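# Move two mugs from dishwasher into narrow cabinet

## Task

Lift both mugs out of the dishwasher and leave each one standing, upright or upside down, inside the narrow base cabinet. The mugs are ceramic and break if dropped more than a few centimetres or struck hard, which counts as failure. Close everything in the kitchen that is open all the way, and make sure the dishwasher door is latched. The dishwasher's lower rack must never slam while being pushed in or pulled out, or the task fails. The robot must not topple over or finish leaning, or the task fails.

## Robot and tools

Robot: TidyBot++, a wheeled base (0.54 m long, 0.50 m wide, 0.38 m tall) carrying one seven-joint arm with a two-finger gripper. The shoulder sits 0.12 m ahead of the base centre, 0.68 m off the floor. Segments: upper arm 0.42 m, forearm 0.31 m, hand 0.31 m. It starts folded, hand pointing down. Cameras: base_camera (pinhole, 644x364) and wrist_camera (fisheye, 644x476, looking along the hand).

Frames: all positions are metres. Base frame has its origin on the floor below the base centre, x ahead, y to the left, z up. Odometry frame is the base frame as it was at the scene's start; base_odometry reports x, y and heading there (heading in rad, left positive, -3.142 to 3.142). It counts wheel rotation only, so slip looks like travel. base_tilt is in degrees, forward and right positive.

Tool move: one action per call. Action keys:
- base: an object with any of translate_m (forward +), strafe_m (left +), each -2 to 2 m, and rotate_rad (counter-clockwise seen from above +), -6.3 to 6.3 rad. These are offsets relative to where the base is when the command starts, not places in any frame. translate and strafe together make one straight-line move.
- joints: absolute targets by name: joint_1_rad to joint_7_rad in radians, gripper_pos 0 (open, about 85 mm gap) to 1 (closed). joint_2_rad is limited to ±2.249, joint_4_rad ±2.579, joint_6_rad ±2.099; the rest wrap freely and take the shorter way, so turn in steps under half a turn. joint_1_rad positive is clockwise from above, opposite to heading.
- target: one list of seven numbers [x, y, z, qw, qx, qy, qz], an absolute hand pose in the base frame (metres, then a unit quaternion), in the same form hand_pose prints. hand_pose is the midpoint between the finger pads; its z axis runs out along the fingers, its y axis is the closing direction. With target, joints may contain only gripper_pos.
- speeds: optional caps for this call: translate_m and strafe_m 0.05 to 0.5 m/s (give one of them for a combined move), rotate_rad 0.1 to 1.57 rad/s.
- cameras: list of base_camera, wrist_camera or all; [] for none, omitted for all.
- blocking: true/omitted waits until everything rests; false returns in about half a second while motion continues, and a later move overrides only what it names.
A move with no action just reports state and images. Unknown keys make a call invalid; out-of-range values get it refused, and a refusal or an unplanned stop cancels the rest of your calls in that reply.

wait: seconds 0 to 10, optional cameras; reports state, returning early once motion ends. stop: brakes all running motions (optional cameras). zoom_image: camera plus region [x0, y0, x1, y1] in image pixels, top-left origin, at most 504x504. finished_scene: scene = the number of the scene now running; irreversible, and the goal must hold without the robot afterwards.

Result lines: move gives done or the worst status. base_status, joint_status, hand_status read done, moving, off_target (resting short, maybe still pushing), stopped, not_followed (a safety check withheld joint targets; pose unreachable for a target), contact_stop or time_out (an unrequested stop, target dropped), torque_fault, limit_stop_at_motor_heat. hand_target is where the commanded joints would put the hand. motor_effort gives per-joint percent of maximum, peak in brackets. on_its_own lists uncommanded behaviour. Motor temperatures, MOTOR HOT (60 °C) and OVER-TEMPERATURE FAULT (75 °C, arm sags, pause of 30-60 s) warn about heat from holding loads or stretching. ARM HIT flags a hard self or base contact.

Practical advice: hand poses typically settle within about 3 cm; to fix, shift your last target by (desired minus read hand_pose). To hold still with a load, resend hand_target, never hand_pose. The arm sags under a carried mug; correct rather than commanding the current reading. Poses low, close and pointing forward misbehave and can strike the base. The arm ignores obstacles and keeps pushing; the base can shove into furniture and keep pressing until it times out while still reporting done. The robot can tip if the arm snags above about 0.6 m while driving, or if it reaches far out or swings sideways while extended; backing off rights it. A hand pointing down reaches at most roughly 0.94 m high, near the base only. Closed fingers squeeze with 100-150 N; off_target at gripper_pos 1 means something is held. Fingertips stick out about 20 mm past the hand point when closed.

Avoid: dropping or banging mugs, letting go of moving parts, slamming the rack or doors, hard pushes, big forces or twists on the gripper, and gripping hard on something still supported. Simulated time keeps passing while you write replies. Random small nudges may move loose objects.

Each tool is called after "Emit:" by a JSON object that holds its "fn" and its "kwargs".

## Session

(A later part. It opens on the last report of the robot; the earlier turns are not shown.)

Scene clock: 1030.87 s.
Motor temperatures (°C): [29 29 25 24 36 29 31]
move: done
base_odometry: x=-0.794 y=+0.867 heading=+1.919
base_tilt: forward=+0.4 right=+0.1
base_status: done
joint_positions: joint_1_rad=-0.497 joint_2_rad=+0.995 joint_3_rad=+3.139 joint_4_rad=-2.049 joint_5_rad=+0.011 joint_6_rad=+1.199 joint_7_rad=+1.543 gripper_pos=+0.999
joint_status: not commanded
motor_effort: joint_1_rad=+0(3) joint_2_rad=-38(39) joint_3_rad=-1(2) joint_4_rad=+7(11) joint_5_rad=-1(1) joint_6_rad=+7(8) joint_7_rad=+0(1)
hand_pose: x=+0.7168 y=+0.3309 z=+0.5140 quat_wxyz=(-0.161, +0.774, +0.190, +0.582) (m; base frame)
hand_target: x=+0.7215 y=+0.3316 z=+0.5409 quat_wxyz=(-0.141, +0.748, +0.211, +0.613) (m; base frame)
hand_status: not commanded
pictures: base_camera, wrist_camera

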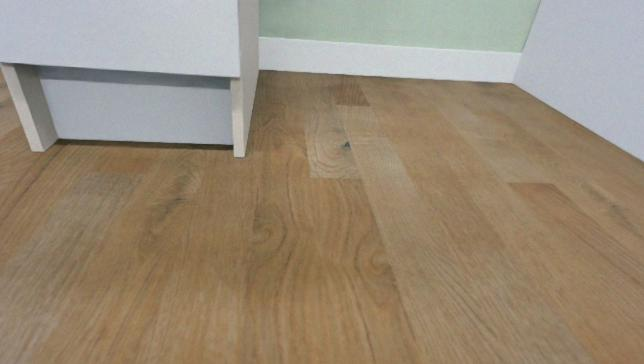

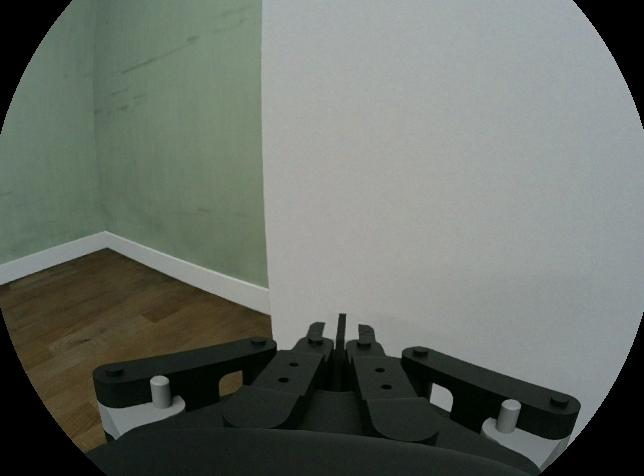

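Emit:
{"fn": "move", "kwargs": {"base": {"translate_m": 0.04}, "speeds": {"translate_m": 0.05}}}

Scene clock: 1035.97 s.
Motor temperatures (°C): [29 29 25 24 36 29 31]
move: done
base_odometry: x=-0.807 y=+0.904 heading=+1.920
base_tilt: forward=+0.5 right=+0.2
base_status: done
joint_positions: joint_1_rad=-0.497 joint_2_rad=+0.994 joint_3_rad=+3.139 joint_4_rad=-2.049 joint_5_rad=+0.011 joint_6_rad=+1.199 joint_7_rad=+1.543 gripper_pos=+0.999
joint_status: not commanded
motor_effort: joint_1_rad=+0(2) joint_2_rad=-38(39) joint_3_rad=+0(1) joint_4_rad=+8(8) joint_5_rad=-1(1) joint_6_rad=+8(8) joint_7_rad=+0(1)
hand_pose: x=+0.7167 y=+0.3309 z=+0.5141 quat_wxyz=(-0.161, +0.774, +0.190, +0.582) (m; base frame)
hand_target: x=+0.7215 y=+0.3316 z=+0.5409 quat_wxyz=(-0.141, +0.748, +0.211, +0.613) (m; base frame)
hand_status: not commanded
pictures: base_camera, wrist_camera

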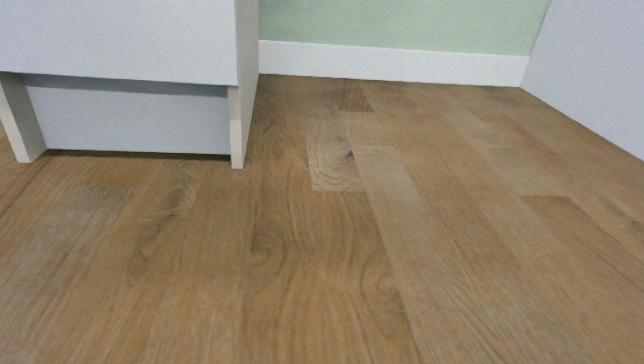

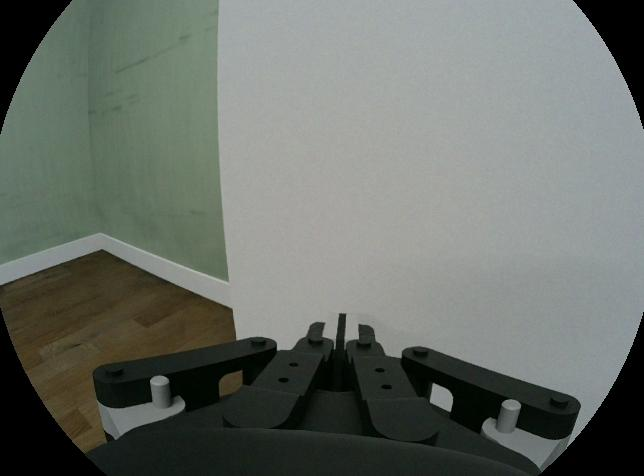

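Emit:
{"fn": "move", "kwargs": {"base": {"translate_m": 0.03}, "speeds": {"translate_m": 0.05}}}

Scene clock: 1037.97 s.
Motor temperatures (°C): [29 29 25 24 36 29 31]
move: done
base_odometry: x=-0.818 y=+0.932 heading=+1.920
base_tilt: forward=+0.5 right=+0.1
base_status: done
joint_positions: joint_1_rad=-0.515 joint_2_rad=+0.994 joint_3_rad=+3.137 joint_4_rad=-2.082 joint_5_rad=+0.011 joint_6_rad=+1.199 joint_7_rad=+1.543 gripper_pos=+0.999
joint_status: not commanded
motor_effort: joint_1_rad=+3(6) joint_2_rad=-40(40) joint_3_rad=+2(5) joint_4_rad=+12(15) joint_5_rad=-3(5) joint_6_rad=+10(10) joint_7_rad=+0(1)
hand_pose: x=+0.6985 y=+0.3360 z=+0.5034 quat_wxyz=(-0.163, +0.782, +0.199, +0.568) (m; base frame)
hand_target: x=+0.7215 y=+0.3316 z=+0.5409 quat_wxyz=(-0.141, +0.748, +0.211, +0.613) (m; base frame)
hand_status: not commanded
pictures: base_camera, wrist_camera

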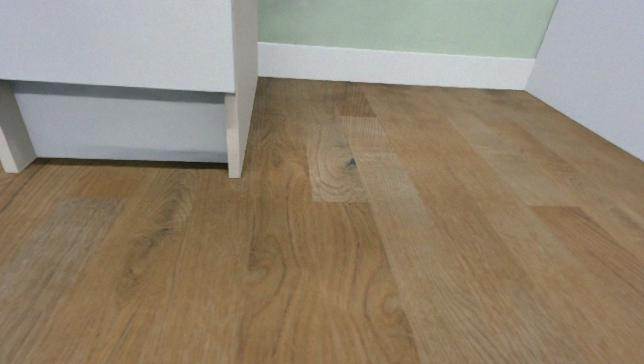

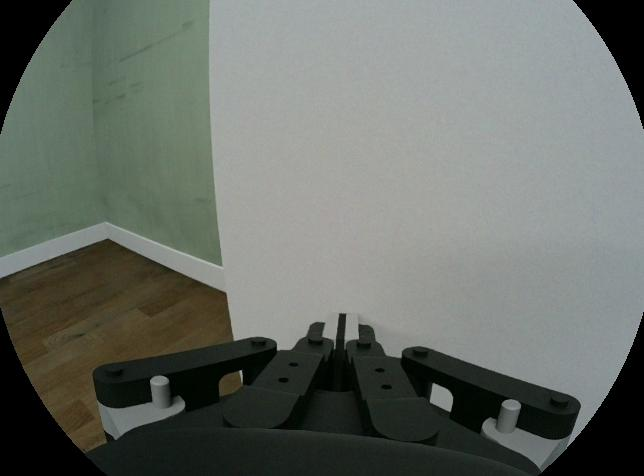

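Emit:
{"fn": "move", "kwargs": {"base": {"translate_m": -0.25}, "speeds": {"translate_m": 0.25}}}

Emit:
{"fn": "zoom_image", "kwargs": {"camera": "wrist_camera", "region": [220, 0, 520, 340]}}

Emit:
{"fn": "zoom_image", "kwargs": {"camera": "base_camera", "region": [0, 0, 300, 160]}}

Scene clock: 1042.03 s.
Motor temperatures (°C): [29 29 25 24 36 29 31]
move: done
base_odometry: x=-0.732 y=+0.697 heading=+1.920
base_tilt: forward=+0.5 right=+0.2
base_status: done
joint_positions: joint_1_rad=-0.503 joint_2_rad=+0.993 joint_3_rad=+3.137 joint_4_rad=-2.058 joint_5_rad=+0.011 joint_6_rad=+1.207 joint_7_rad=+1.543 gripper_pos=+0.999
joint_status: not commanded
motor_effort: joint_1_rad=-1(4) joint_2_rad=-37(39) joint_3_rad=-1(2) joint_4_rad=+7(12) joint_5_rad=+0(3) joint_6_rad=+7(9) joint_7_rad=+0(1)
hand_pose: x=+0.7119 y=+0.3340 z=+0.5145 quat_wxyz=(-0.163, +0.773, +0.192, +0.582) (m; base frame)
hand_target: x=+0.7215 y=+0.3316 z=+0.5409 quat_wxyz=(-0.141, +0.748, +0.211, +0.613) (m; base frame)
hand_status: not commanded
pictures: base_camera, wrist_camera

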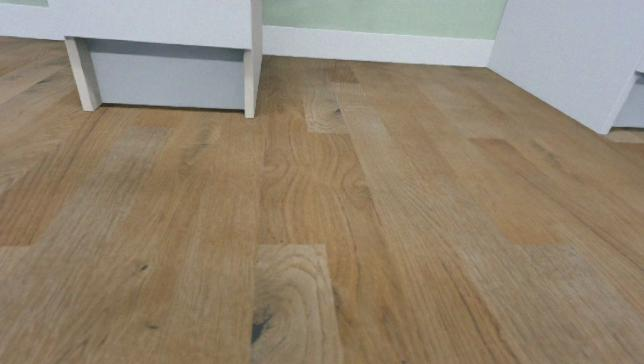

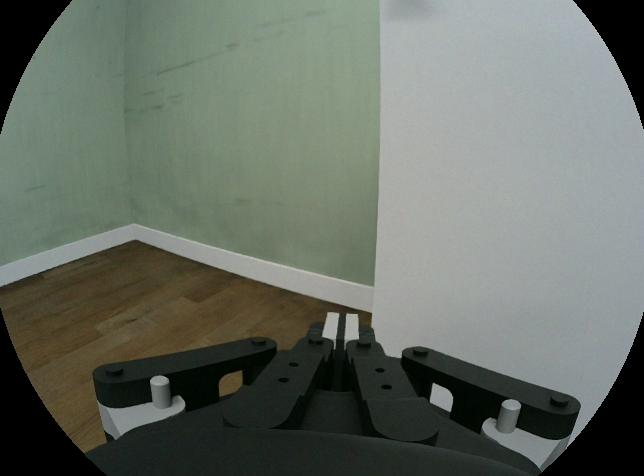

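Scaled by 1.482.

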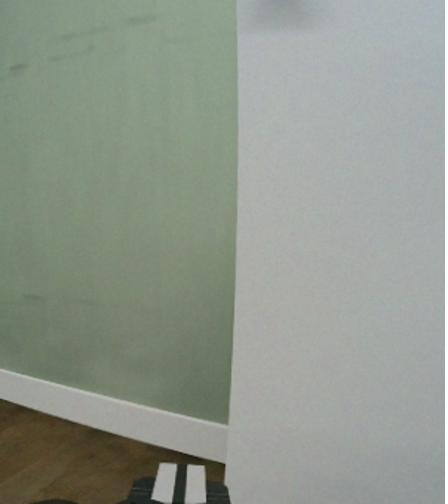

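Scaled by 1.680.

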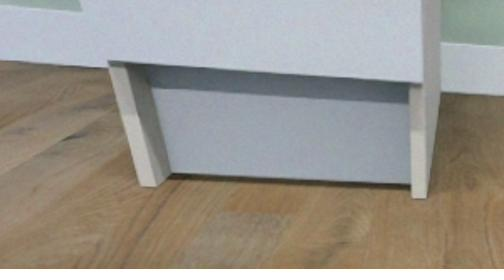

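Emit:
{"fn": "move", "kwargs": {}}

Scene clock: 1048.57 s.
Motor temperatures (°C): [29 29 25 24 36 29 31]
base_odometry: x=-0.732 y=+0.697 heading=+1.920
base_tilt: forward=+0.4 right=+0.1
base_status: done
joint_positions: joint_1_rad=-0.503 joint_2_rad=+0.993 joint_3_rad=+3.137 joint_4_rad=-2.058 joint_5_rad=+0.011 joint_6_rad=+1.207 joint_7_rad=+1.543 gripper_pos=+0.999
joint_status: not commanded
motor_effort: joint_1_rad=-1(4) joint_2_rad=-37(39) joint_3_rad=-1(2) joint_4_rad=+6(12) joint_5_rad=-1(3) joint_6_rad=+8(9) joint_7_rad=-1(1)
hand_pose: x=+0.7119 y=+0.3340 z=+0.5145 quat_wxyz=(-0.163, +0.773, +0.192, +0.582) (m; base frame)
hand_target: x=+0.7215 y=+0.3316 z=+0.5409 quat_wxyz=(-0.141, +0.748, +0.211, +0.613) (m; base frame)
hand_status: not commanded
pictures: base_camera, wrist_camera

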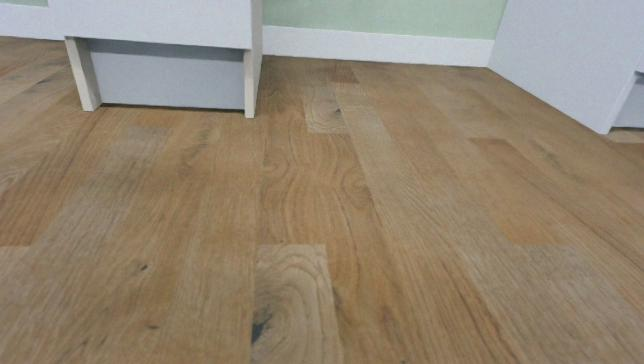

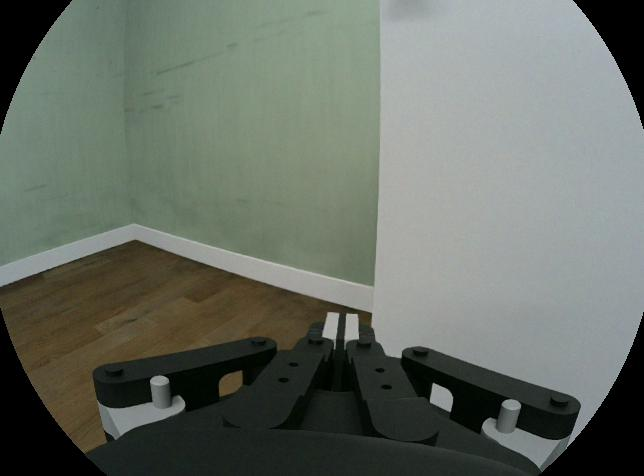

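Emit:
{"fn": "move", "kwargs": {"joints": {"joint_1_rad": 0.0, "joint_2_rad": -0.16, "joint_3_rad": 3.14, "joint_4_rad": -2.281, "joint_5_rad": 0.0, "joint_6_rad": -0.23, "joint_7_rad": 1.62}, "cameras": ["wrist_camera"]}}

Emit:
{"fn": "move", "kwargs": {"base": {"rotate_rad": 1.571}, "cameras": ["base_camera", "wrist_camera"]}}

Scene clock: 1061.77 s.
Motor temperatures (°C): [29 29 25 24 36 29 31]
move: done
base_odometry: x=-0.732 y=+0.697 heading=+1.920
base_tilt: forward=+0.4 right=+0.1
base_status: not commanded
joint_positions: joint_1_rad=-0.019 joint_2_rad=-0.139 joint_3_rad=+3.137 joint_4_rad=-2.269 joint_5_rad=+0.011 joint_6_rad=-0.161 joint_7_rad=+1.543 gripper_pos=+0.999
joint_status: all done
motor_effort: joint_1_rad=-1(2) joint_2_rad=-13(40) joint_3_rad=+1(1) joint_4_rad=+18(20) joint_5_rad=-1(2) joint_6_rad=+6(9) joint_7_rad=+0(1)
hand_pose: x=+0.5612 y=+0.0112 z=+0.7266 quat_wxyz=(-0.007, +0.911, +0.003, +0.413) (m; base frame)
hand_target: x=+0.5412 y=+0.0020 z=+0.7139 quat_wxyz=(+0.009, +0.923, +0.023, +0.385) (m; base frame)
hand_status: not commanded
pictures: wrist_camera

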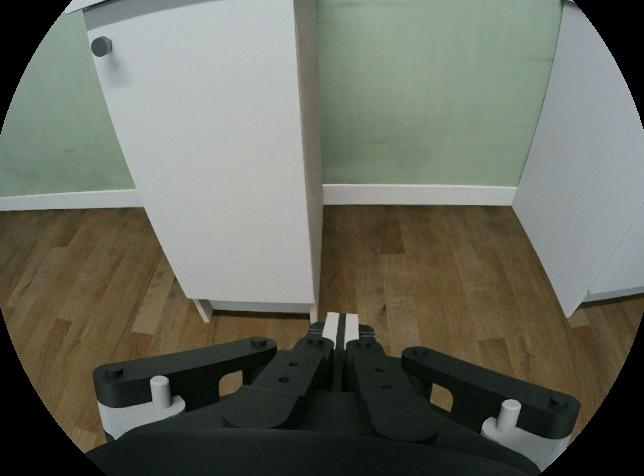

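Scene clock: 1064.07 s.
Motor temperatures (°C): [29 29 25 24 36 29 31]
move: done
base_odometry: x=-0.732 y=+0.697 heading=-2.793
base_tilt: forward=+0.5 right=+0.2
base_status: done
joint_positions: joint_1_rad=-0.012 joint_2_rad=-0.139 joint_3_rad=+3.137 joint_4_rad=-2.269 joint_5_rad=+0.011 joint_6_rad=-0.163 joint_7_rad=+1.543 gripper_pos=+0.999
joint_status: not commanded
motor_effort: joint_1_rad=+0(3) joint_2_rad=-13(14) joint_3_rad=+1(2) joint_4_rad=+19(19) joint_5_rad=-1(1) joint_6_rad=+6(6) joint_7_rad=+0(1)
hand_pose: x=+0.5607 y=+0.0081 z=+0.7261 quat_wxyz=(-0.006, +0.911, +0.000, +0.412) (m; base frame)
hand_target: x=+0.5412 y=+0.0020 z=+0.7139 quat_wxyz=(+0.009, +0.923, +0.023, +0.385) (m; base frame)
hand_status: not commanded
pictures: base_camera, wrist_camera

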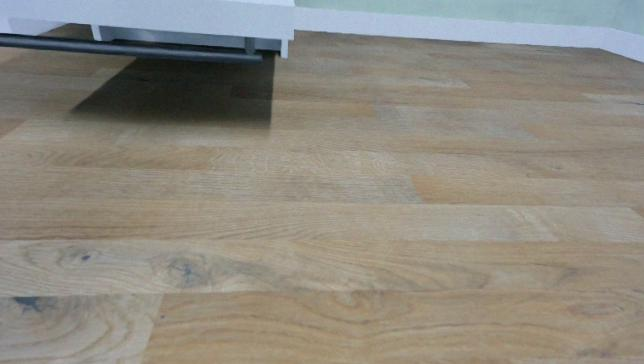

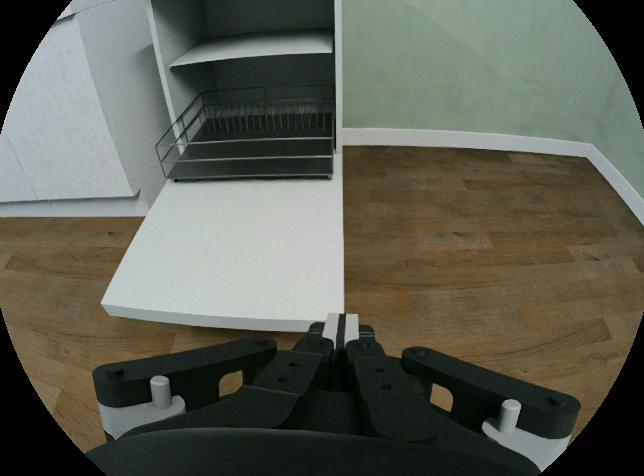

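Emit:
{"fn": "zoom_image", "kwargs": {"camera": "wrist_camera", "region": [0, 0, 350, 260]}}

Scaled by 1.440.

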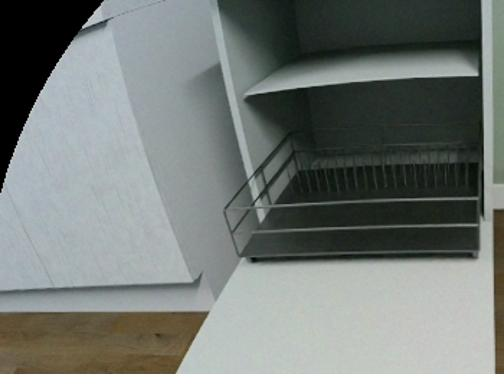

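Emit:
{"fn": "move", "kwargs": {"base": {"translate_m": 0.40, "strafe_m": 0.26}, "cameras": ["base_camera", "wrist_camera"]}}

Scene clock: 1093.00 s.
Motor temperatures (°C): [29 29 25 24 36 29 31]
move: done
base_odometry: x=-1.019 y=+0.316 heading=-2.792
base_tilt: forward=+0.4 right=+0.2
base_status: done
joint_positions: joint_1_rad=-0.012 joint_2_rad=-0.145 joint_3_rad=+3.137 joint_4_rad=-2.273 joint_5_rad=+0.011 joint_6_rad=-0.166 joint_7_rad=+1.543 gripper_pos=+0.999
joint_status: not commanded
motor_effort: joint_1_rad=+0(2) joint_2_rad=-13(16) joint_3_rad=+0(2) joint_4_rad=+18(20) joint_5_rad=+0(1) joint_6_rad=+6(6) joint_7_rad=+0(1)
hand_pose: x=+0.5583 y=+0.0079 z=+0.7262 quat_wxyz=(-0.006, +0.911, +0.000, +0.411) (m; base frame)
hand_target: x=+0.5412 y=+0.0020 z=+0.7139 quat_wxyz=(+0.009, +0.923, +0.023, +0.385) (m; base frame)
hand_status: not commanded
pictures: base_camera, wrist_camera

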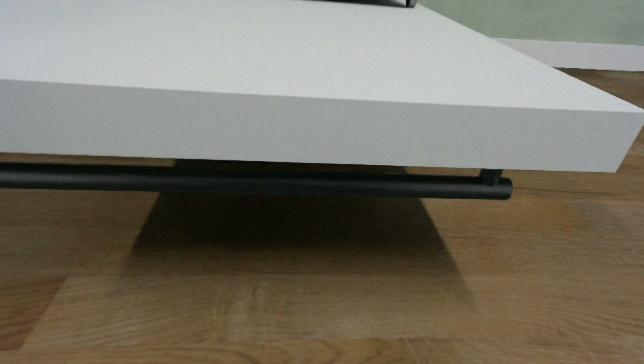

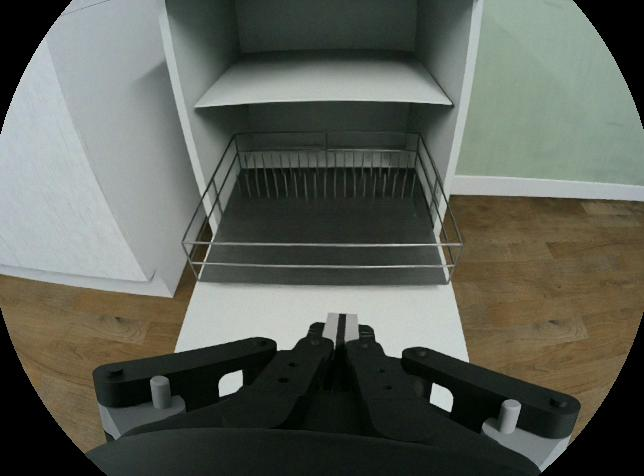

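Emit:
{"fn": "move", "kwargs": {"base": {"translate_m": -0.10, "strafe_m": 0.05}, "joints": {"joint_1_rad": 0.0, "joint_2_rad": 1.21, "joint_3_rad": 3.14, "joint_4_rad": -0.695, "joint_5_rad": 0.0, "joint_6_rad": -0.875, "joint_7_rad": 1.62}, "cameras": ["base_camera", "wrist_camera"]}}

Scene clock: 1134.07 s.
Motor temperatures (°C): [29 28 25 24 36 29 31]
move: done
base_odometry: x=-0.908 y=+0.303 heading=-2.792
base_tilt: forward=+0.5 right=+0.1
base_status: done
joint_positions: joint_1_rad=-0.012 joint_2_rad=+1.203 joint_3_rad=+3.137 joint_4_rad=-0.722 joint_5_rad=+0.011 joint_6_rad=-0.808 joint_7_rad=+1.543 gripper_pos=+0.999
joint_status: all done
motor_effort: joint_1_rad=-1(2) joint_2_rad=-52(54) joint_3_rad=-1(2) joint_4_rad=+19(20) joint_5_rad=+0(2) joint_6_rad=+3(7) joint_7_rad=+0(2)
hand_pose: x=+0.9304 y=+0.0108 z=+0.4388 quat_wxyz=(-0.001, +0.979, -0.004, +0.203) (m; base frame)
hand_target: x=+0.9198 y=+0.0022 z=+0.4361 quat_wxyz=(+0.004, +0.983, +0.024, +0.180) (m; base frame)
hand_status: not commanded
pictures: base_camera, wrist_camera

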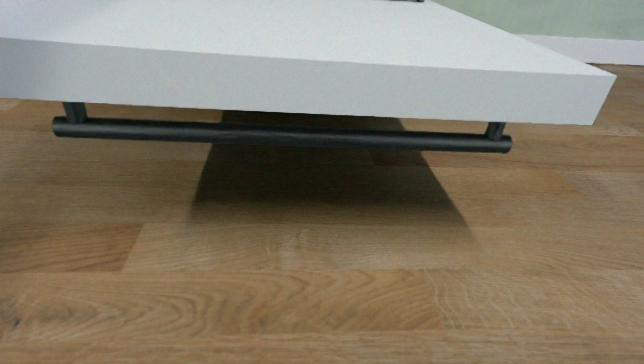

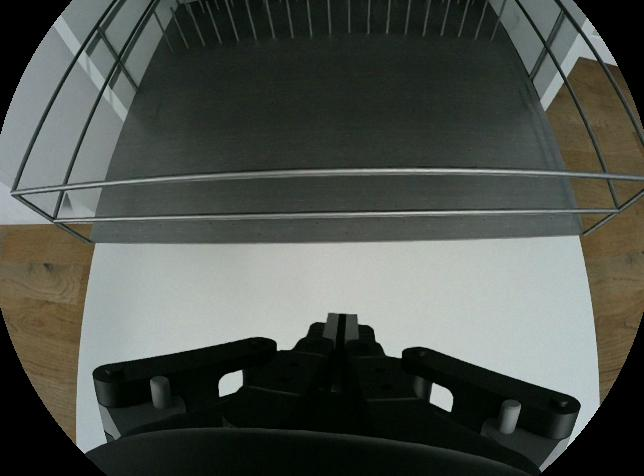

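Emit:
{"fn": "move", "kwargs": {"joints": {"joint_1_rad": 0.0, "joint_2_rad": 1.395, "joint_3_rad": 3.14, "joint_4_rad": -0.647, "joint_5_rad": 0.0, "joint_6_rad": -0.6, "joint_7_rad": 1.62}, "cameras": ["wrist_camera"]}}

Scene clock: 1144.90 s.
Motor temperatures (°C): [29 28 25 24 36 29 31]
move: done
base_odometry: x=-0.908 y=+0.303 heading=-2.792
base_tilt: forward=+0.5 right=+0.1
base_status: not commanded
joint_positions: joint_1_rad=-0.012 joint_2_rad=+1.410 joint_3_rad=+3.137 joint_4_rad=-0.667 joint_5_rad=+0.011 joint_6_rad=-0.657 joint_7_rad=+1.543 gripper_pos=+0.999
joint_status: all done
motor_effort: joint_1_rad=+0(2) joint_2_rad=-53(58) joint_3_rad=-1(2) joint_4_rad=+17(19) joint_5_rad=-1(2) joint_6_rad=+3(4) joint_7_rad=+0(2)
hand_pose: x=+0.9330 y=+0.0111 z=+0.3115 quat_wxyz=(-0.002, +0.979, -0.004, +0.203) (m; base frame)
hand_target: x=+0.9625 y=+0.0021 z=+0.3395 quat_wxyz=(+0.005, +0.969, +0.024, +0.247) (m; base frame)
hand_status: not commanded
pictures: wrist_camera

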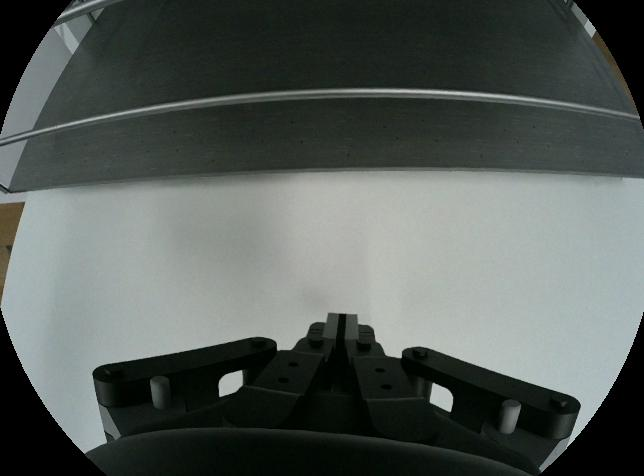

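Emit:
{"fn": "move", "kwargs": {"base": {"translate_m": 0.07}, "speeds": {"translate_m": 0.1}, "cameras": ["base_camera", "wrist_camera"]}}

Scene clock: 1152.13 s.
Motor temperatures (°C): [29 29 25 24 36 29 31]
move: done
base_odometry: x=-0.974 y=+0.279 heading=-2.792
base_tilt: forward=+0.5 right=+0.1
base_status: done
joint_positions: joint_1_rad=-0.012 joint_2_rad=+1.410 joint_3_rad=+3.137 joint_4_rad=-0.666 joint_5_rad=+0.011 joint_6_rad=-0.654 joint_7_rad=+1.543 gripper_pos=+0.999
joint_status: not commanded
motor_effort: joint_1_rad=-1(2) joint_2_rad=-53(54) joint_3_rad=+0(1) joint_4_rad=+17(18) joint_5_rad=-1(1) joint_6_rad=+3(4) joint_7_rad=+0(1)
hand_pose: x=+0.9342 y=+0.0110 z=+0.3123 quat_wxyz=(-0.002, +0.979, -0.004, +0.205) (m; base frame)
hand_target: x=+0.9625 y=+0.0021 z=+0.3395 quat_wxyz=(+0.005, +0.969, +0.024, +0.247) (m; base frame)
hand_status: not commanded
pictures: base_camera, wrist_camera

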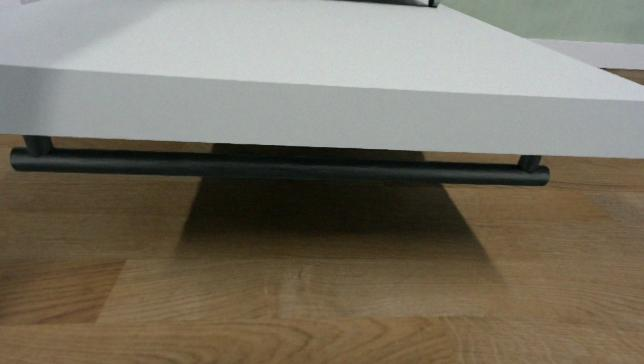

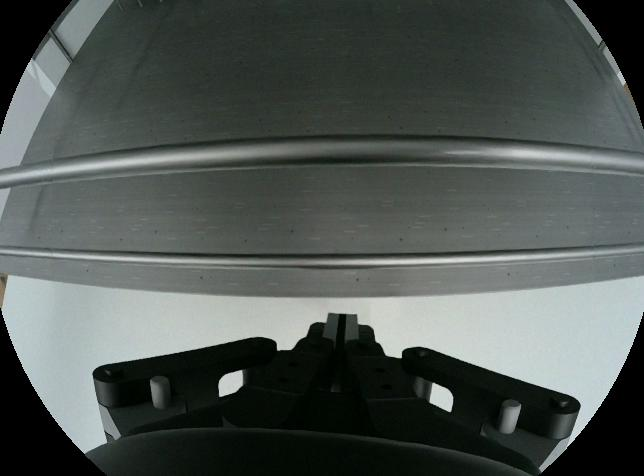

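Emit:
{"fn": "move", "kwargs": {"base": {"translate_m": 0.06}, "speeds": {"translate_m": 0.05}, "cameras": ["base_camera", "wrist_camera"]}}

Scene clock: 1162.20 s.
Motor temperatures (°C): [29 29 25 24 36 29 31]
move: done
base_odometry: x=-1.030 y=+0.258 heading=-2.792
base_tilt: forward=+0.5 right=+0.2
base_status: done
joint_positions: joint_1_rad=-0.009 joint_2_rad=+1.409 joint_3_rad=+3.137 joint_4_rad=-0.665 joint_5_rad=+0.011 joint_6_rad=-0.651 joint_7_rad=+1.543 gripper_pos=+0.999
joint_status: not commanded
motor_effort: joint_1_rad=-1(3) joint_2_rad=-53(54) joint_3_rad=-1(2) joint_4_rad=+17(20) joint_5_rad=+0(1) joint_6_rad=+3(8) joint_7_rad=+0(1)
hand_pose: x=+0.9357 y=+0.0089 z=+0.3137 quat_wxyz=(-0.002, +0.978, -0.005, +0.207) (m; base frame)
hand_target: x=+0.9625 y=+0.0021 z=+0.3395 quat_wxyz=(+0.005, +0.969, +0.024, +0.247) (m; base frame)
hand_status: not commanded
pictures: base_camera, wrist_camera

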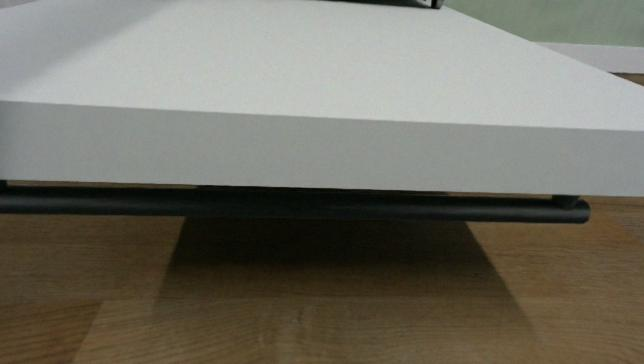

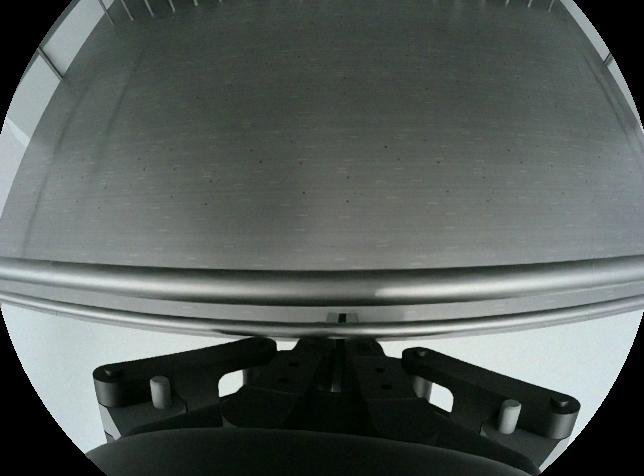

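Emit:
{"fn": "move", "kwargs": {"base": {"translate_m": 0.05}, "speeds": {"translate_m": 0.05}, "cameras": ["base_camera", "wrist_camera"]}}

Scene clock: 1165.60 s.
Motor temperatures (°C): [29 29 25 24 36 29 31]
move: done
base_odometry: x=-1.077 y=+0.241 heading=-2.791
base_tilt: forward=+0.5 right=+0.1
base_status: done
joint_positions: joint_1_rad=-0.007 joint_2_rad=+1.408 joint_3_rad=+3.137 joint_4_rad=-0.664 joint_5_rad=+0.011 joint_6_rad=-0.648 joint_7_rad=+1.544 gripper_pos=+0.999
joint_status: not commanded
motor_effort: joint_1_rad=-1(4) joint_2_rad=-53(54) joint_3_rad=+0(2) joint_4_rad=+17(20) joint_5_rad=-1(1) joint_6_rad=+3(8) joint_7_rad=+0(1)
hand_pose: x=+0.9371 y=+0.0070 z=+0.3148 quat_wxyz=(-0.001, +0.978, -0.006, +0.209) (m; base frame)
hand_target: x=+0.9625 y=+0.0021 z=+0.3395 quat_wxyz=(+0.005, +0.969, +0.024, +0.247) (m; base frame)
hand_status: not commanded
pictures: base_camera, wrist_camera

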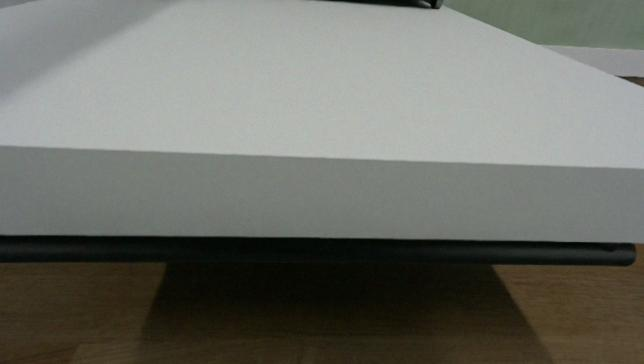

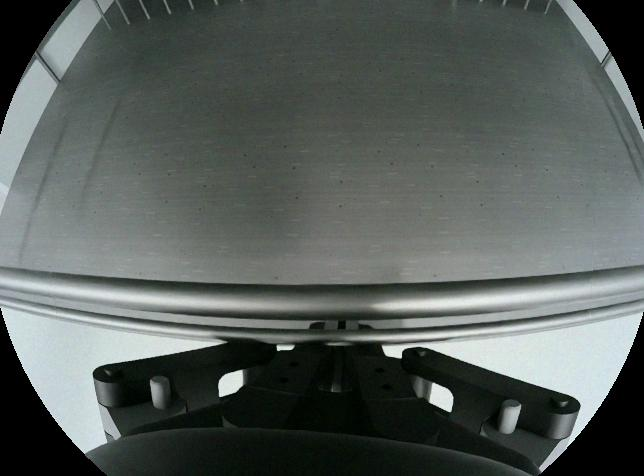

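Emit:
{"fn": "move", "kwargs": {"base": {"translate_m": 0.04}, "speeds": {"translate_m": 0.05}, "cameras": ["base_camera", "wrist_camera"]}}

Scene clock: 1168.43 s.
Motor temperatures (°C): [29 29 25 24 36 29 31]
move: done
base_odometry: x=-1.115 y=+0.227 heading=-2.791
base_tilt: forward=+0.5 right=+0.1
base_status: done
joint_positions: joint_1_rad=-0.006 joint_2_rad=+1.409 joint_3_rad=+3.137 joint_4_rad=-0.664 joint_5_rad=+0.011 joint_6_rad=-0.647 joint_7_rad=+1.544 gripper_pos=+0.999
joint_status: not commanded
motor_effort: joint_1_rad=-1(3) joint_2_rad=-53(57) joint_3_rad=-1(2) joint_4_rad=+17(22) joint_5_rad=-1(1) joint_6_rad=+3(7) joint_7_rad=+0(1)
hand_pose: x=+0.9376 y=+0.0058 z=+0.3149 quat_wxyz=(-0.001, +0.978, -0.007, +0.210) (m; base frame)
hand_target: x=+0.9625 y=+0.0021 z=+0.3395 quat_wxyz=(+0.005, +0.969, +0.024, +0.247) (m; base frame)
hand_status: not commanded
pictures: base_camera, wrist_camera

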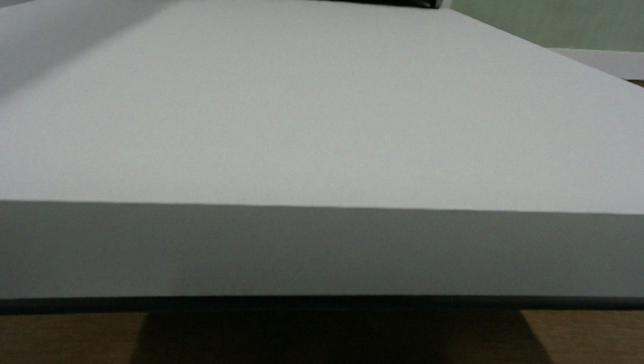

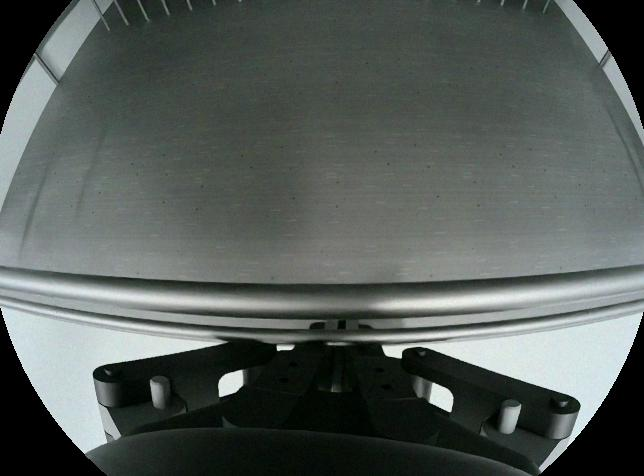

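Emit:
{"fn": "move", "kwargs": {"base": {"translate_m": 0.03}, "speeds": {"translate_m": 0.05}, "cameras": ["base_camera", "wrist_camera"]}}

Scene clock: 1170.57 s.
Motor temperatures (°C): [29 29 25 24 36 29 31]
move: done
base_odometry: x=-1.143 y=+0.217 heading=-2.791
base_tilt: forward=+0.5 right=+0.1
base_status: done
joint_positions: joint_1_rad=-0.005 joint_2_rad=+1.409 joint_3_rad=+3.137 joint_4_rad=-0.663 joint_5_rad=+0.011 joint_6_rad=-0.645 joint_7_rad=+1.545 gripper_pos=+0.999
joint_status: not commanded
motor_effort: joint_1_rad=-1(3) joint_2_rad=-53(57) joint_3_rad=-1(2) joint_4_rad=+17(21) joint_5_rad=-1(2) joint_6_rad=+3(7) joint_7_rad=+0(1)
hand_pose: x=+0.9381 y=+0.0052 z=+0.3149 quat_wxyz=(-0.001, +0.978, -0.007, +0.211) (m; base frame)
hand_target: x=+0.9625 y=+0.0021 z=+0.3395 quat_wxyz=(+0.005, +0.969, +0.024, +0.247) (m; base frame)
hand_status: not commanded
pictures: base_camera, wrist_camera

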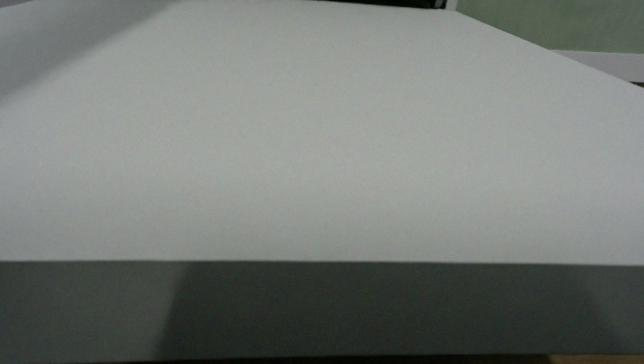

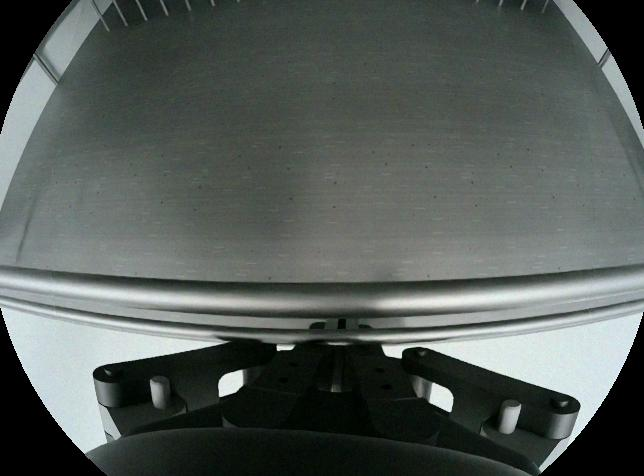

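Emit:
{"fn": "move", "kwargs": {"base": {"translate_m": -0.15}, "speeds": {"translate_m": 0.25}, "cameras": ["wrist_camera"]}}

Emit:
{"fn": "move", "kwargs": {"joints": {"joint_1_rad": 0.0, "joint_2_rad": 0.6, "joint_3_rad": 3.14, "joint_4_rad": -1.55, "joint_5_rad": 0.0, "joint_6_rad": -0.05, "joint_7_rad": 1.62}, "cameras": ["base_camera", "wrist_camera"]}}

Scene clock: 1174.83 s.
Motor temperatures (°C): [29 30 25 24 36 29 31]
move: done
base_odometry: x=-1.002 y=+0.268 heading=-2.790
base_tilt: forward=+0.5 right=+0.2
base_status: done
joint_positions: joint_1_rad=-0.003 joint_2_rad=+1.409 joint_3_rad=+3.137 joint_4_rad=-0.663 joint_5_rad=+0.011 joint_6_rad=-0.645 joint_7_rad=+1.545 gripper_pos=+0.999
joint_status: not commanded
motor_effort: joint_1_rad=-1(6) joint_2_rad=-53(55) joint_3_rad=-1(2) joint_4_rad=+18(19) joint_5_rad=-1(1) joint_6_rad=+3(4) joint_7_rad=+0(1)
hand_pose: x=+0.9384 y=+0.0037 z=+0.3152 quat_wxyz=(-0.001, +0.977, -0.008, +0.211) (m; base frame)
hand_target: x=+0.9625 y=+0.0021 z=+0.3395 quat_wxyz=(+0.005, +0.969, +0.024, +0.247) (m; base frame)
hand_status: not commanded
pictures: wrist_camera

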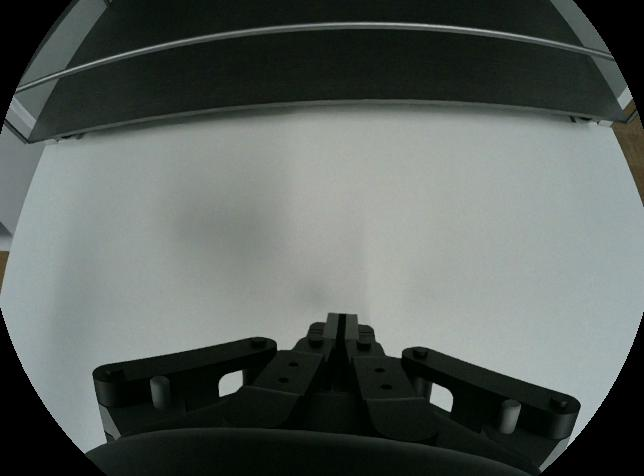

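Scene clock: 1177.30 s.
Motor temperatures (°C): [29 30 25 24 36 29 31]
move: done
base_odometry: x=-1.002 y=+0.268 heading=-2.790
base_tilt: forward=+0.4 right=+0.1
base_status: not commanded
joint_positions: joint_1_rad=-0.003 joint_2_rad=+0.627 joint_3_rad=+3.137 joint_4_rad=-1.537 joint_5_rad=+0.011 joint_6_rad=-0.109 joint_7_rad=+1.545 gripper_pos=+0.999
joint_status: all done
motor_effort: joint_1_rad=-1(2) joint_2_rad=-39(55) joint_3_rad=-1(2) joint_4_rad=+18(19) joint_5_rad=+0(2) joint_6_rad=+6(7) joint_7_rad=+0(2)
hand_pose: x=+0.8641 y=+0.0058 z=+0.6454 quat_wxyz=(-0.005, +0.907, -0.005, +0.420) (m; base frame)
hand_target: x=+0.8713 y=+0.0024 z=+0.6738 quat_wxyz=(+0.010, +0.891, +0.022, +0.453) (m; base frame)
hand_status: not commanded
pictures: base_camera, wrist_camera

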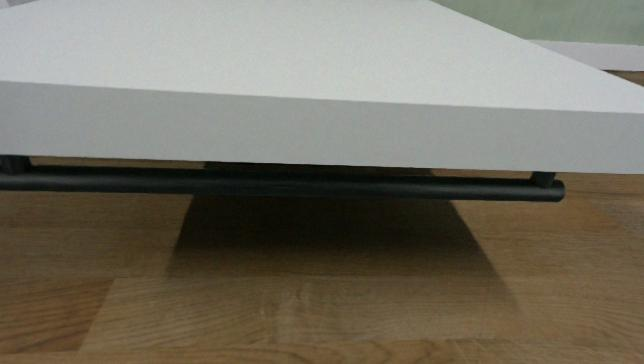

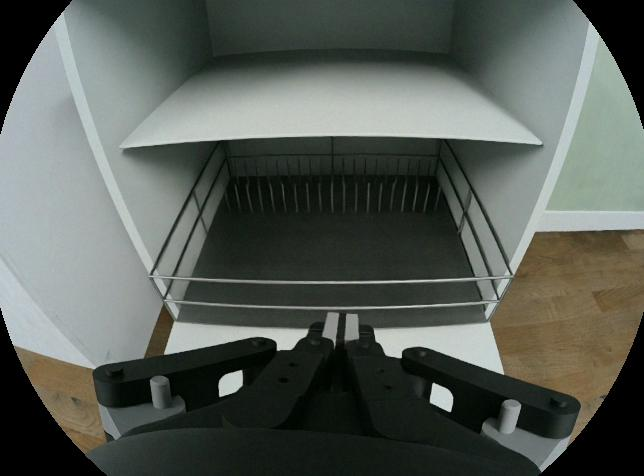

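Emit:
{"fn": "zoom_image", "kwargs": {"camera": "wrist_camera", "region": [60, 120, 260, 360]}}

Emit:
{"fn": "zoom_image", "kwargs": {"camera": "wrist_camera", "region": [400, 120, 600, 360]}}

Scaled by 2.100.

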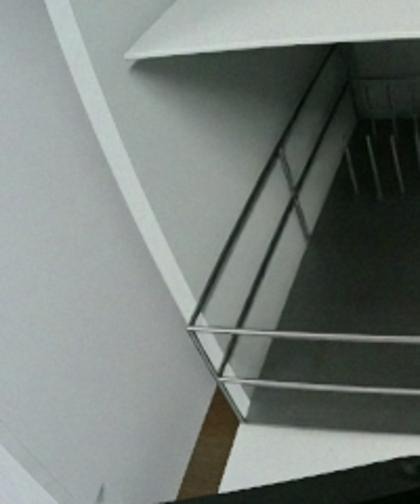

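Scaled by 2.100.

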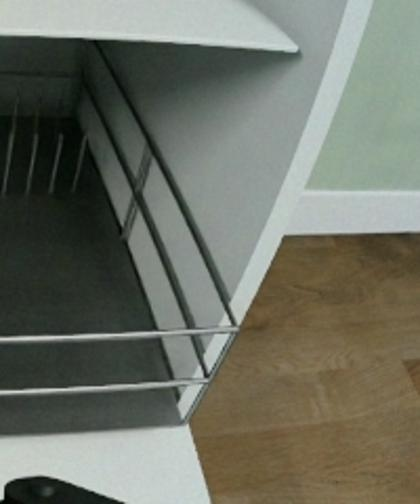

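Emit:
{"fn": "move", "kwargs": {"joints": {"joint_1_rad": 0.0, "joint_2_rad": 1.418, "joint_3_rad": 3.14, "joint_4_rad": -0.755, "joint_5_rad": 0.0, "joint_6_rad": -0.316, "joint_7_rad": 1.62}, "cameras": ["wrist_camera"]}}

Scene clock: 1194.77 s.
Motor temperatures (°C): [29 30 25 24 36 29 31]
move: done
base_odometry: x=-1.002 y=+0.268 heading=-2.790
base_tilt: forward=+0.4 right=+0.2
base_status: not commanded
joint_positions: joint_1_rad=-0.003 joint_2_rad=+1.419 joint_3_rad=+3.137 joint_4_rad=-0.780 joint_5_rad=+0.011 joint_6_rad=-0.250 joint_7_rad=+1.545 gripper_pos=+0.999
joint_status: all done
motor_effort: joint_1_rad=-1(2) joint_2_rad=-53(57) joint_3_rad=+0(1) joint_4_rad=+17(20) joint_5_rad=-1(2) joint_6_rad=+5(8) joint_7_rad=+0(2)
hand_pose: x=+0.9882 y=+0.0051 z=+0.3216 quat_wxyz=(-0.004, +0.940, -0.007, +0.340) (m; base frame)
hand_target: x=+0.9830 y=+0.0021 z=+0.3205 quat_wxyz=(+0.007, +0.947, +0.023, +0.320) (m; base frame)
hand_status: not commanded
pictures: wrist_camera

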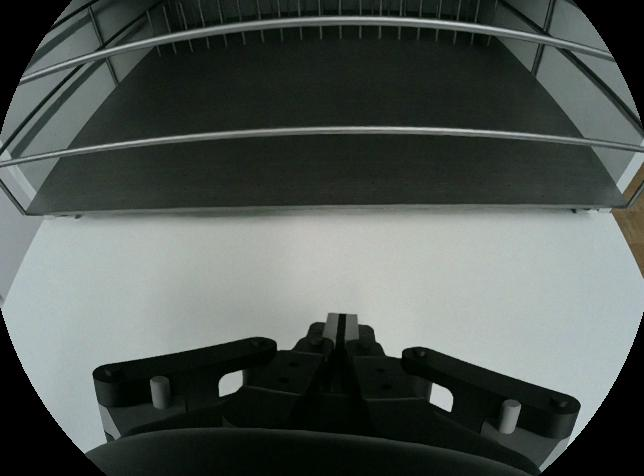

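Emit:
{"fn": "move", "kwargs": {"base": {"translate_m": 0.08}, "speeds": {"translate_m": 0.1}, "joints": {"joint_2_rad": 1.434}, "cameras": ["wrist_camera"]}}

Scene clock: 1201.03 s.
Motor temperatures (°C): [29 30 25 24 36 29 31]
move: done
base_odometry: x=-1.077 y=+0.241 heading=-2.790
base_tilt: forward=+0.5 right=+0.1
base_status: done
joint_positions: joint_1_rad=-0.003 joint_2_rad=+1.427 joint_3_rad=+3.137 joint_4_rad=-0.776 joint_5_rad=+0.011 joint_6_rad=-0.252 joint_7_rad=+1.545 gripper_pos=+0.999
joint_status: all done
motor_effort: joint_1_rad=+0(3) joint_2_rad=-53(54) joint_3_rad=-1(1) joint_4_rad=+18(18) joint_5_rad=-1(1) joint_6_rad=+5(5) joint_7_rad=+0(0)
hand_pose: x=+0.9865 y=+0.0051 z=+0.3159 quat_wxyz=(-0.004, +0.942, -0.007, +0.337) (m; base frame)
hand_target: x=+0.9771 y=+0.0021 z=+0.3067 quat_wxyz=(+0.007, +0.949, +0.023, +0.313) (m; base frame)
hand_status: not commanded
pictures: wrist_camera

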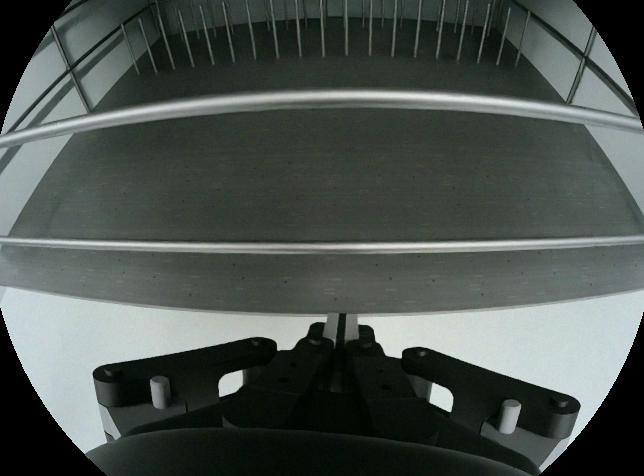

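Emit:
{"fn": "move", "kwargs": {"base": {"translate_m": 0.05}, "speeds": {"translate_m": 0.05}, "cameras": ["wrist_camera"]}}

Scene clock: 1203.23 s.
Motor temperatures (°C): [29 30 25 24 36 29 31]
move: done
base_odometry: x=-1.124 y=+0.223 heading=-2.790
base_tilt: forward=+0.5 right=+0.2
base_status: done
joint_positions: joint_1_rad=-0.003 joint_2_rad=+1.430 joint_3_rad=+3.137 joint_4_rad=-0.773 joint_5_rad=+0.011 joint_6_rad=-0.261 joint_7_rad=+1.547 gripper_pos=+0.999
joint_status: not commanded
motor_effort: joint_1_rad=+1(3) joint_2_rad=-52(54) joint_3_rad=+0(1) joint_4_rad=+17(20) joint_5_rad=+0(1) joint_6_rad=+5(7) joint_7_rad=+0(1)
hand_pose: x=+0.9843 y=+0.0050 z=+0.3126 quat_wxyz=(-0.003, +0.943, -0.005, +0.332) (m; base frame)
hand_target: x=+0.9771 y=+0.0021 z=+0.3067 quat_wxyz=(+0.007, +0.949, +0.023, +0.313) (m; base frame)
hand_status: not commanded
pictures: wrist_camera

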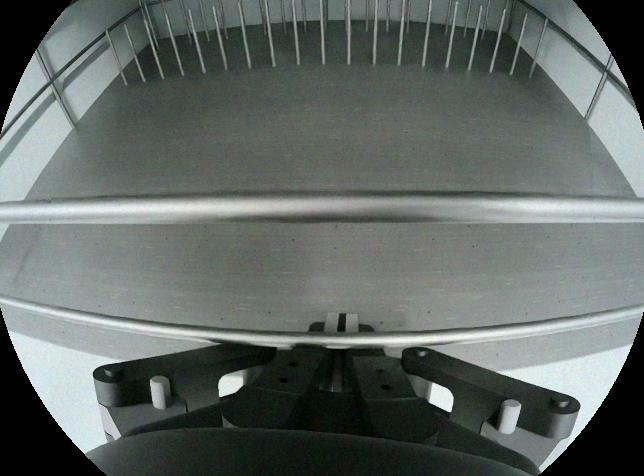

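Emit:
{"fn": "move", "kwargs": {"base": {"translate_m": 0.03}, "speeds": {"translate_m": 0.05}, "cameras": ["base_camera", "wrist_camera"]}}

Scene clock: 1205.20 s.
Motor temperatures (°C): [29 30 25 24 36 29 31]
move: done
base_odometry: x=-1.152 y=+0.213 heading=-2.789
base_tilt: forward=+0.5 right=+0.1
base_status: done
joint_positions: joint_1_rad=-0.003 joint_2_rad=+1.431 joint_3_rad=+3.137 joint_4_rad=-0.770 joint_5_rad=+0.011 joint_6_rad=-0.263 joint_7_rad=+1.550 gripper_pos=+0.999
joint_status: not commanded
motor_effort: joint_1_rad=-1(4) joint_2_rad=-52(55) joint_3_rad=-1(1) joint_4_rad=+17(20) joint_5_rad=-1(2) joint_6_rad=+5(7) joint_7_rad=+0(1)
hand_pose: x=+0.9848 y=+0.0050 z=+0.3127 quat_wxyz=(-0.003, +0.943, -0.004, +0.332) (m; base frame)
hand_target: x=+0.9771 y=+0.0021 z=+0.3067 quat_wxyz=(+0.007, +0.949, +0.023, +0.313) (m; base frame)
hand_status: not commanded
pictures: base_camera, wrist_camera

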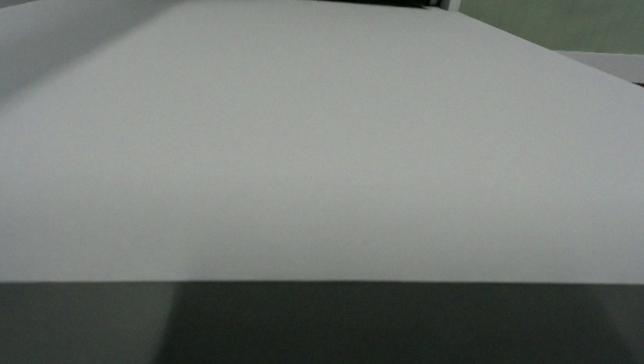

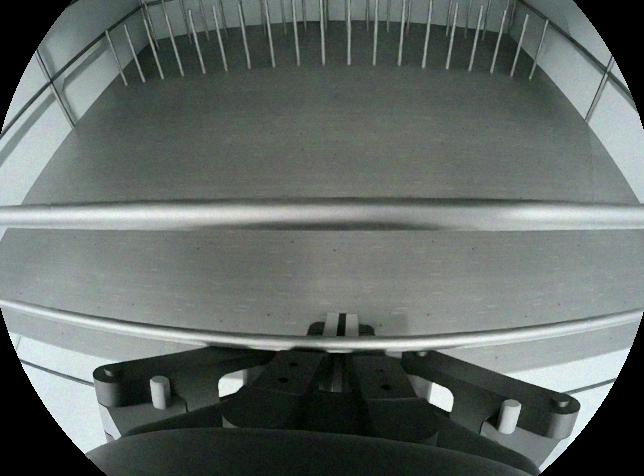

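Emit:
{"fn": "move", "kwargs": {"joints": {"joint_2_rad": 1.458, "joint_4_rad": -0.708, "joint_6_rad": -0.326}, "cameras": ["wrist_camera"]}}

Scene clock: 1211.23 s.
Motor temperatures (°C): [29 30 25 24 36 29 31]
move: done
base_odometry: x=-1.152 y=+0.213 heading=-2.789
base_tilt: forward=+0.5 right=+0.2
base_status: not commanded
joint_positions: joint_1_rad=-0.003 joint_2_rad=+1.448 joint_3_rad=+3.137 joint_4_rad=-0.734 joint_5_rad=+0.011 joint_6_rad=-0.273 joint_7_rad=+1.550 gripper_pos=+0.999
joint_status: all done
motor_effort: joint_1_rad=+0(2) joint_2_rad=-53(54) joint_3_rad=+0(1) joint_4_rad=+19(19) joint_5_rad=-1(1) joint_6_rad=+6(7) joint_7_rad=+0(1)
hand_pose: x=+0.9916 y=+0.0049 z=+0.3127 quat_wxyz=(-0.003, +0.942, -0.004, +0.337) (m; base frame)
hand_target: x=+0.9857 y=+0.0021 z=+0.3050 quat_wxyz=(+0.007, +0.947, +0.023, +0.319) (m; base frame)
hand_status: not commanded
pictures: wrist_camera

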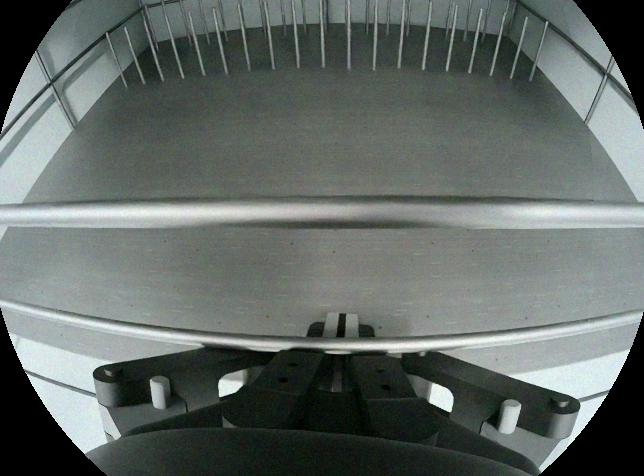

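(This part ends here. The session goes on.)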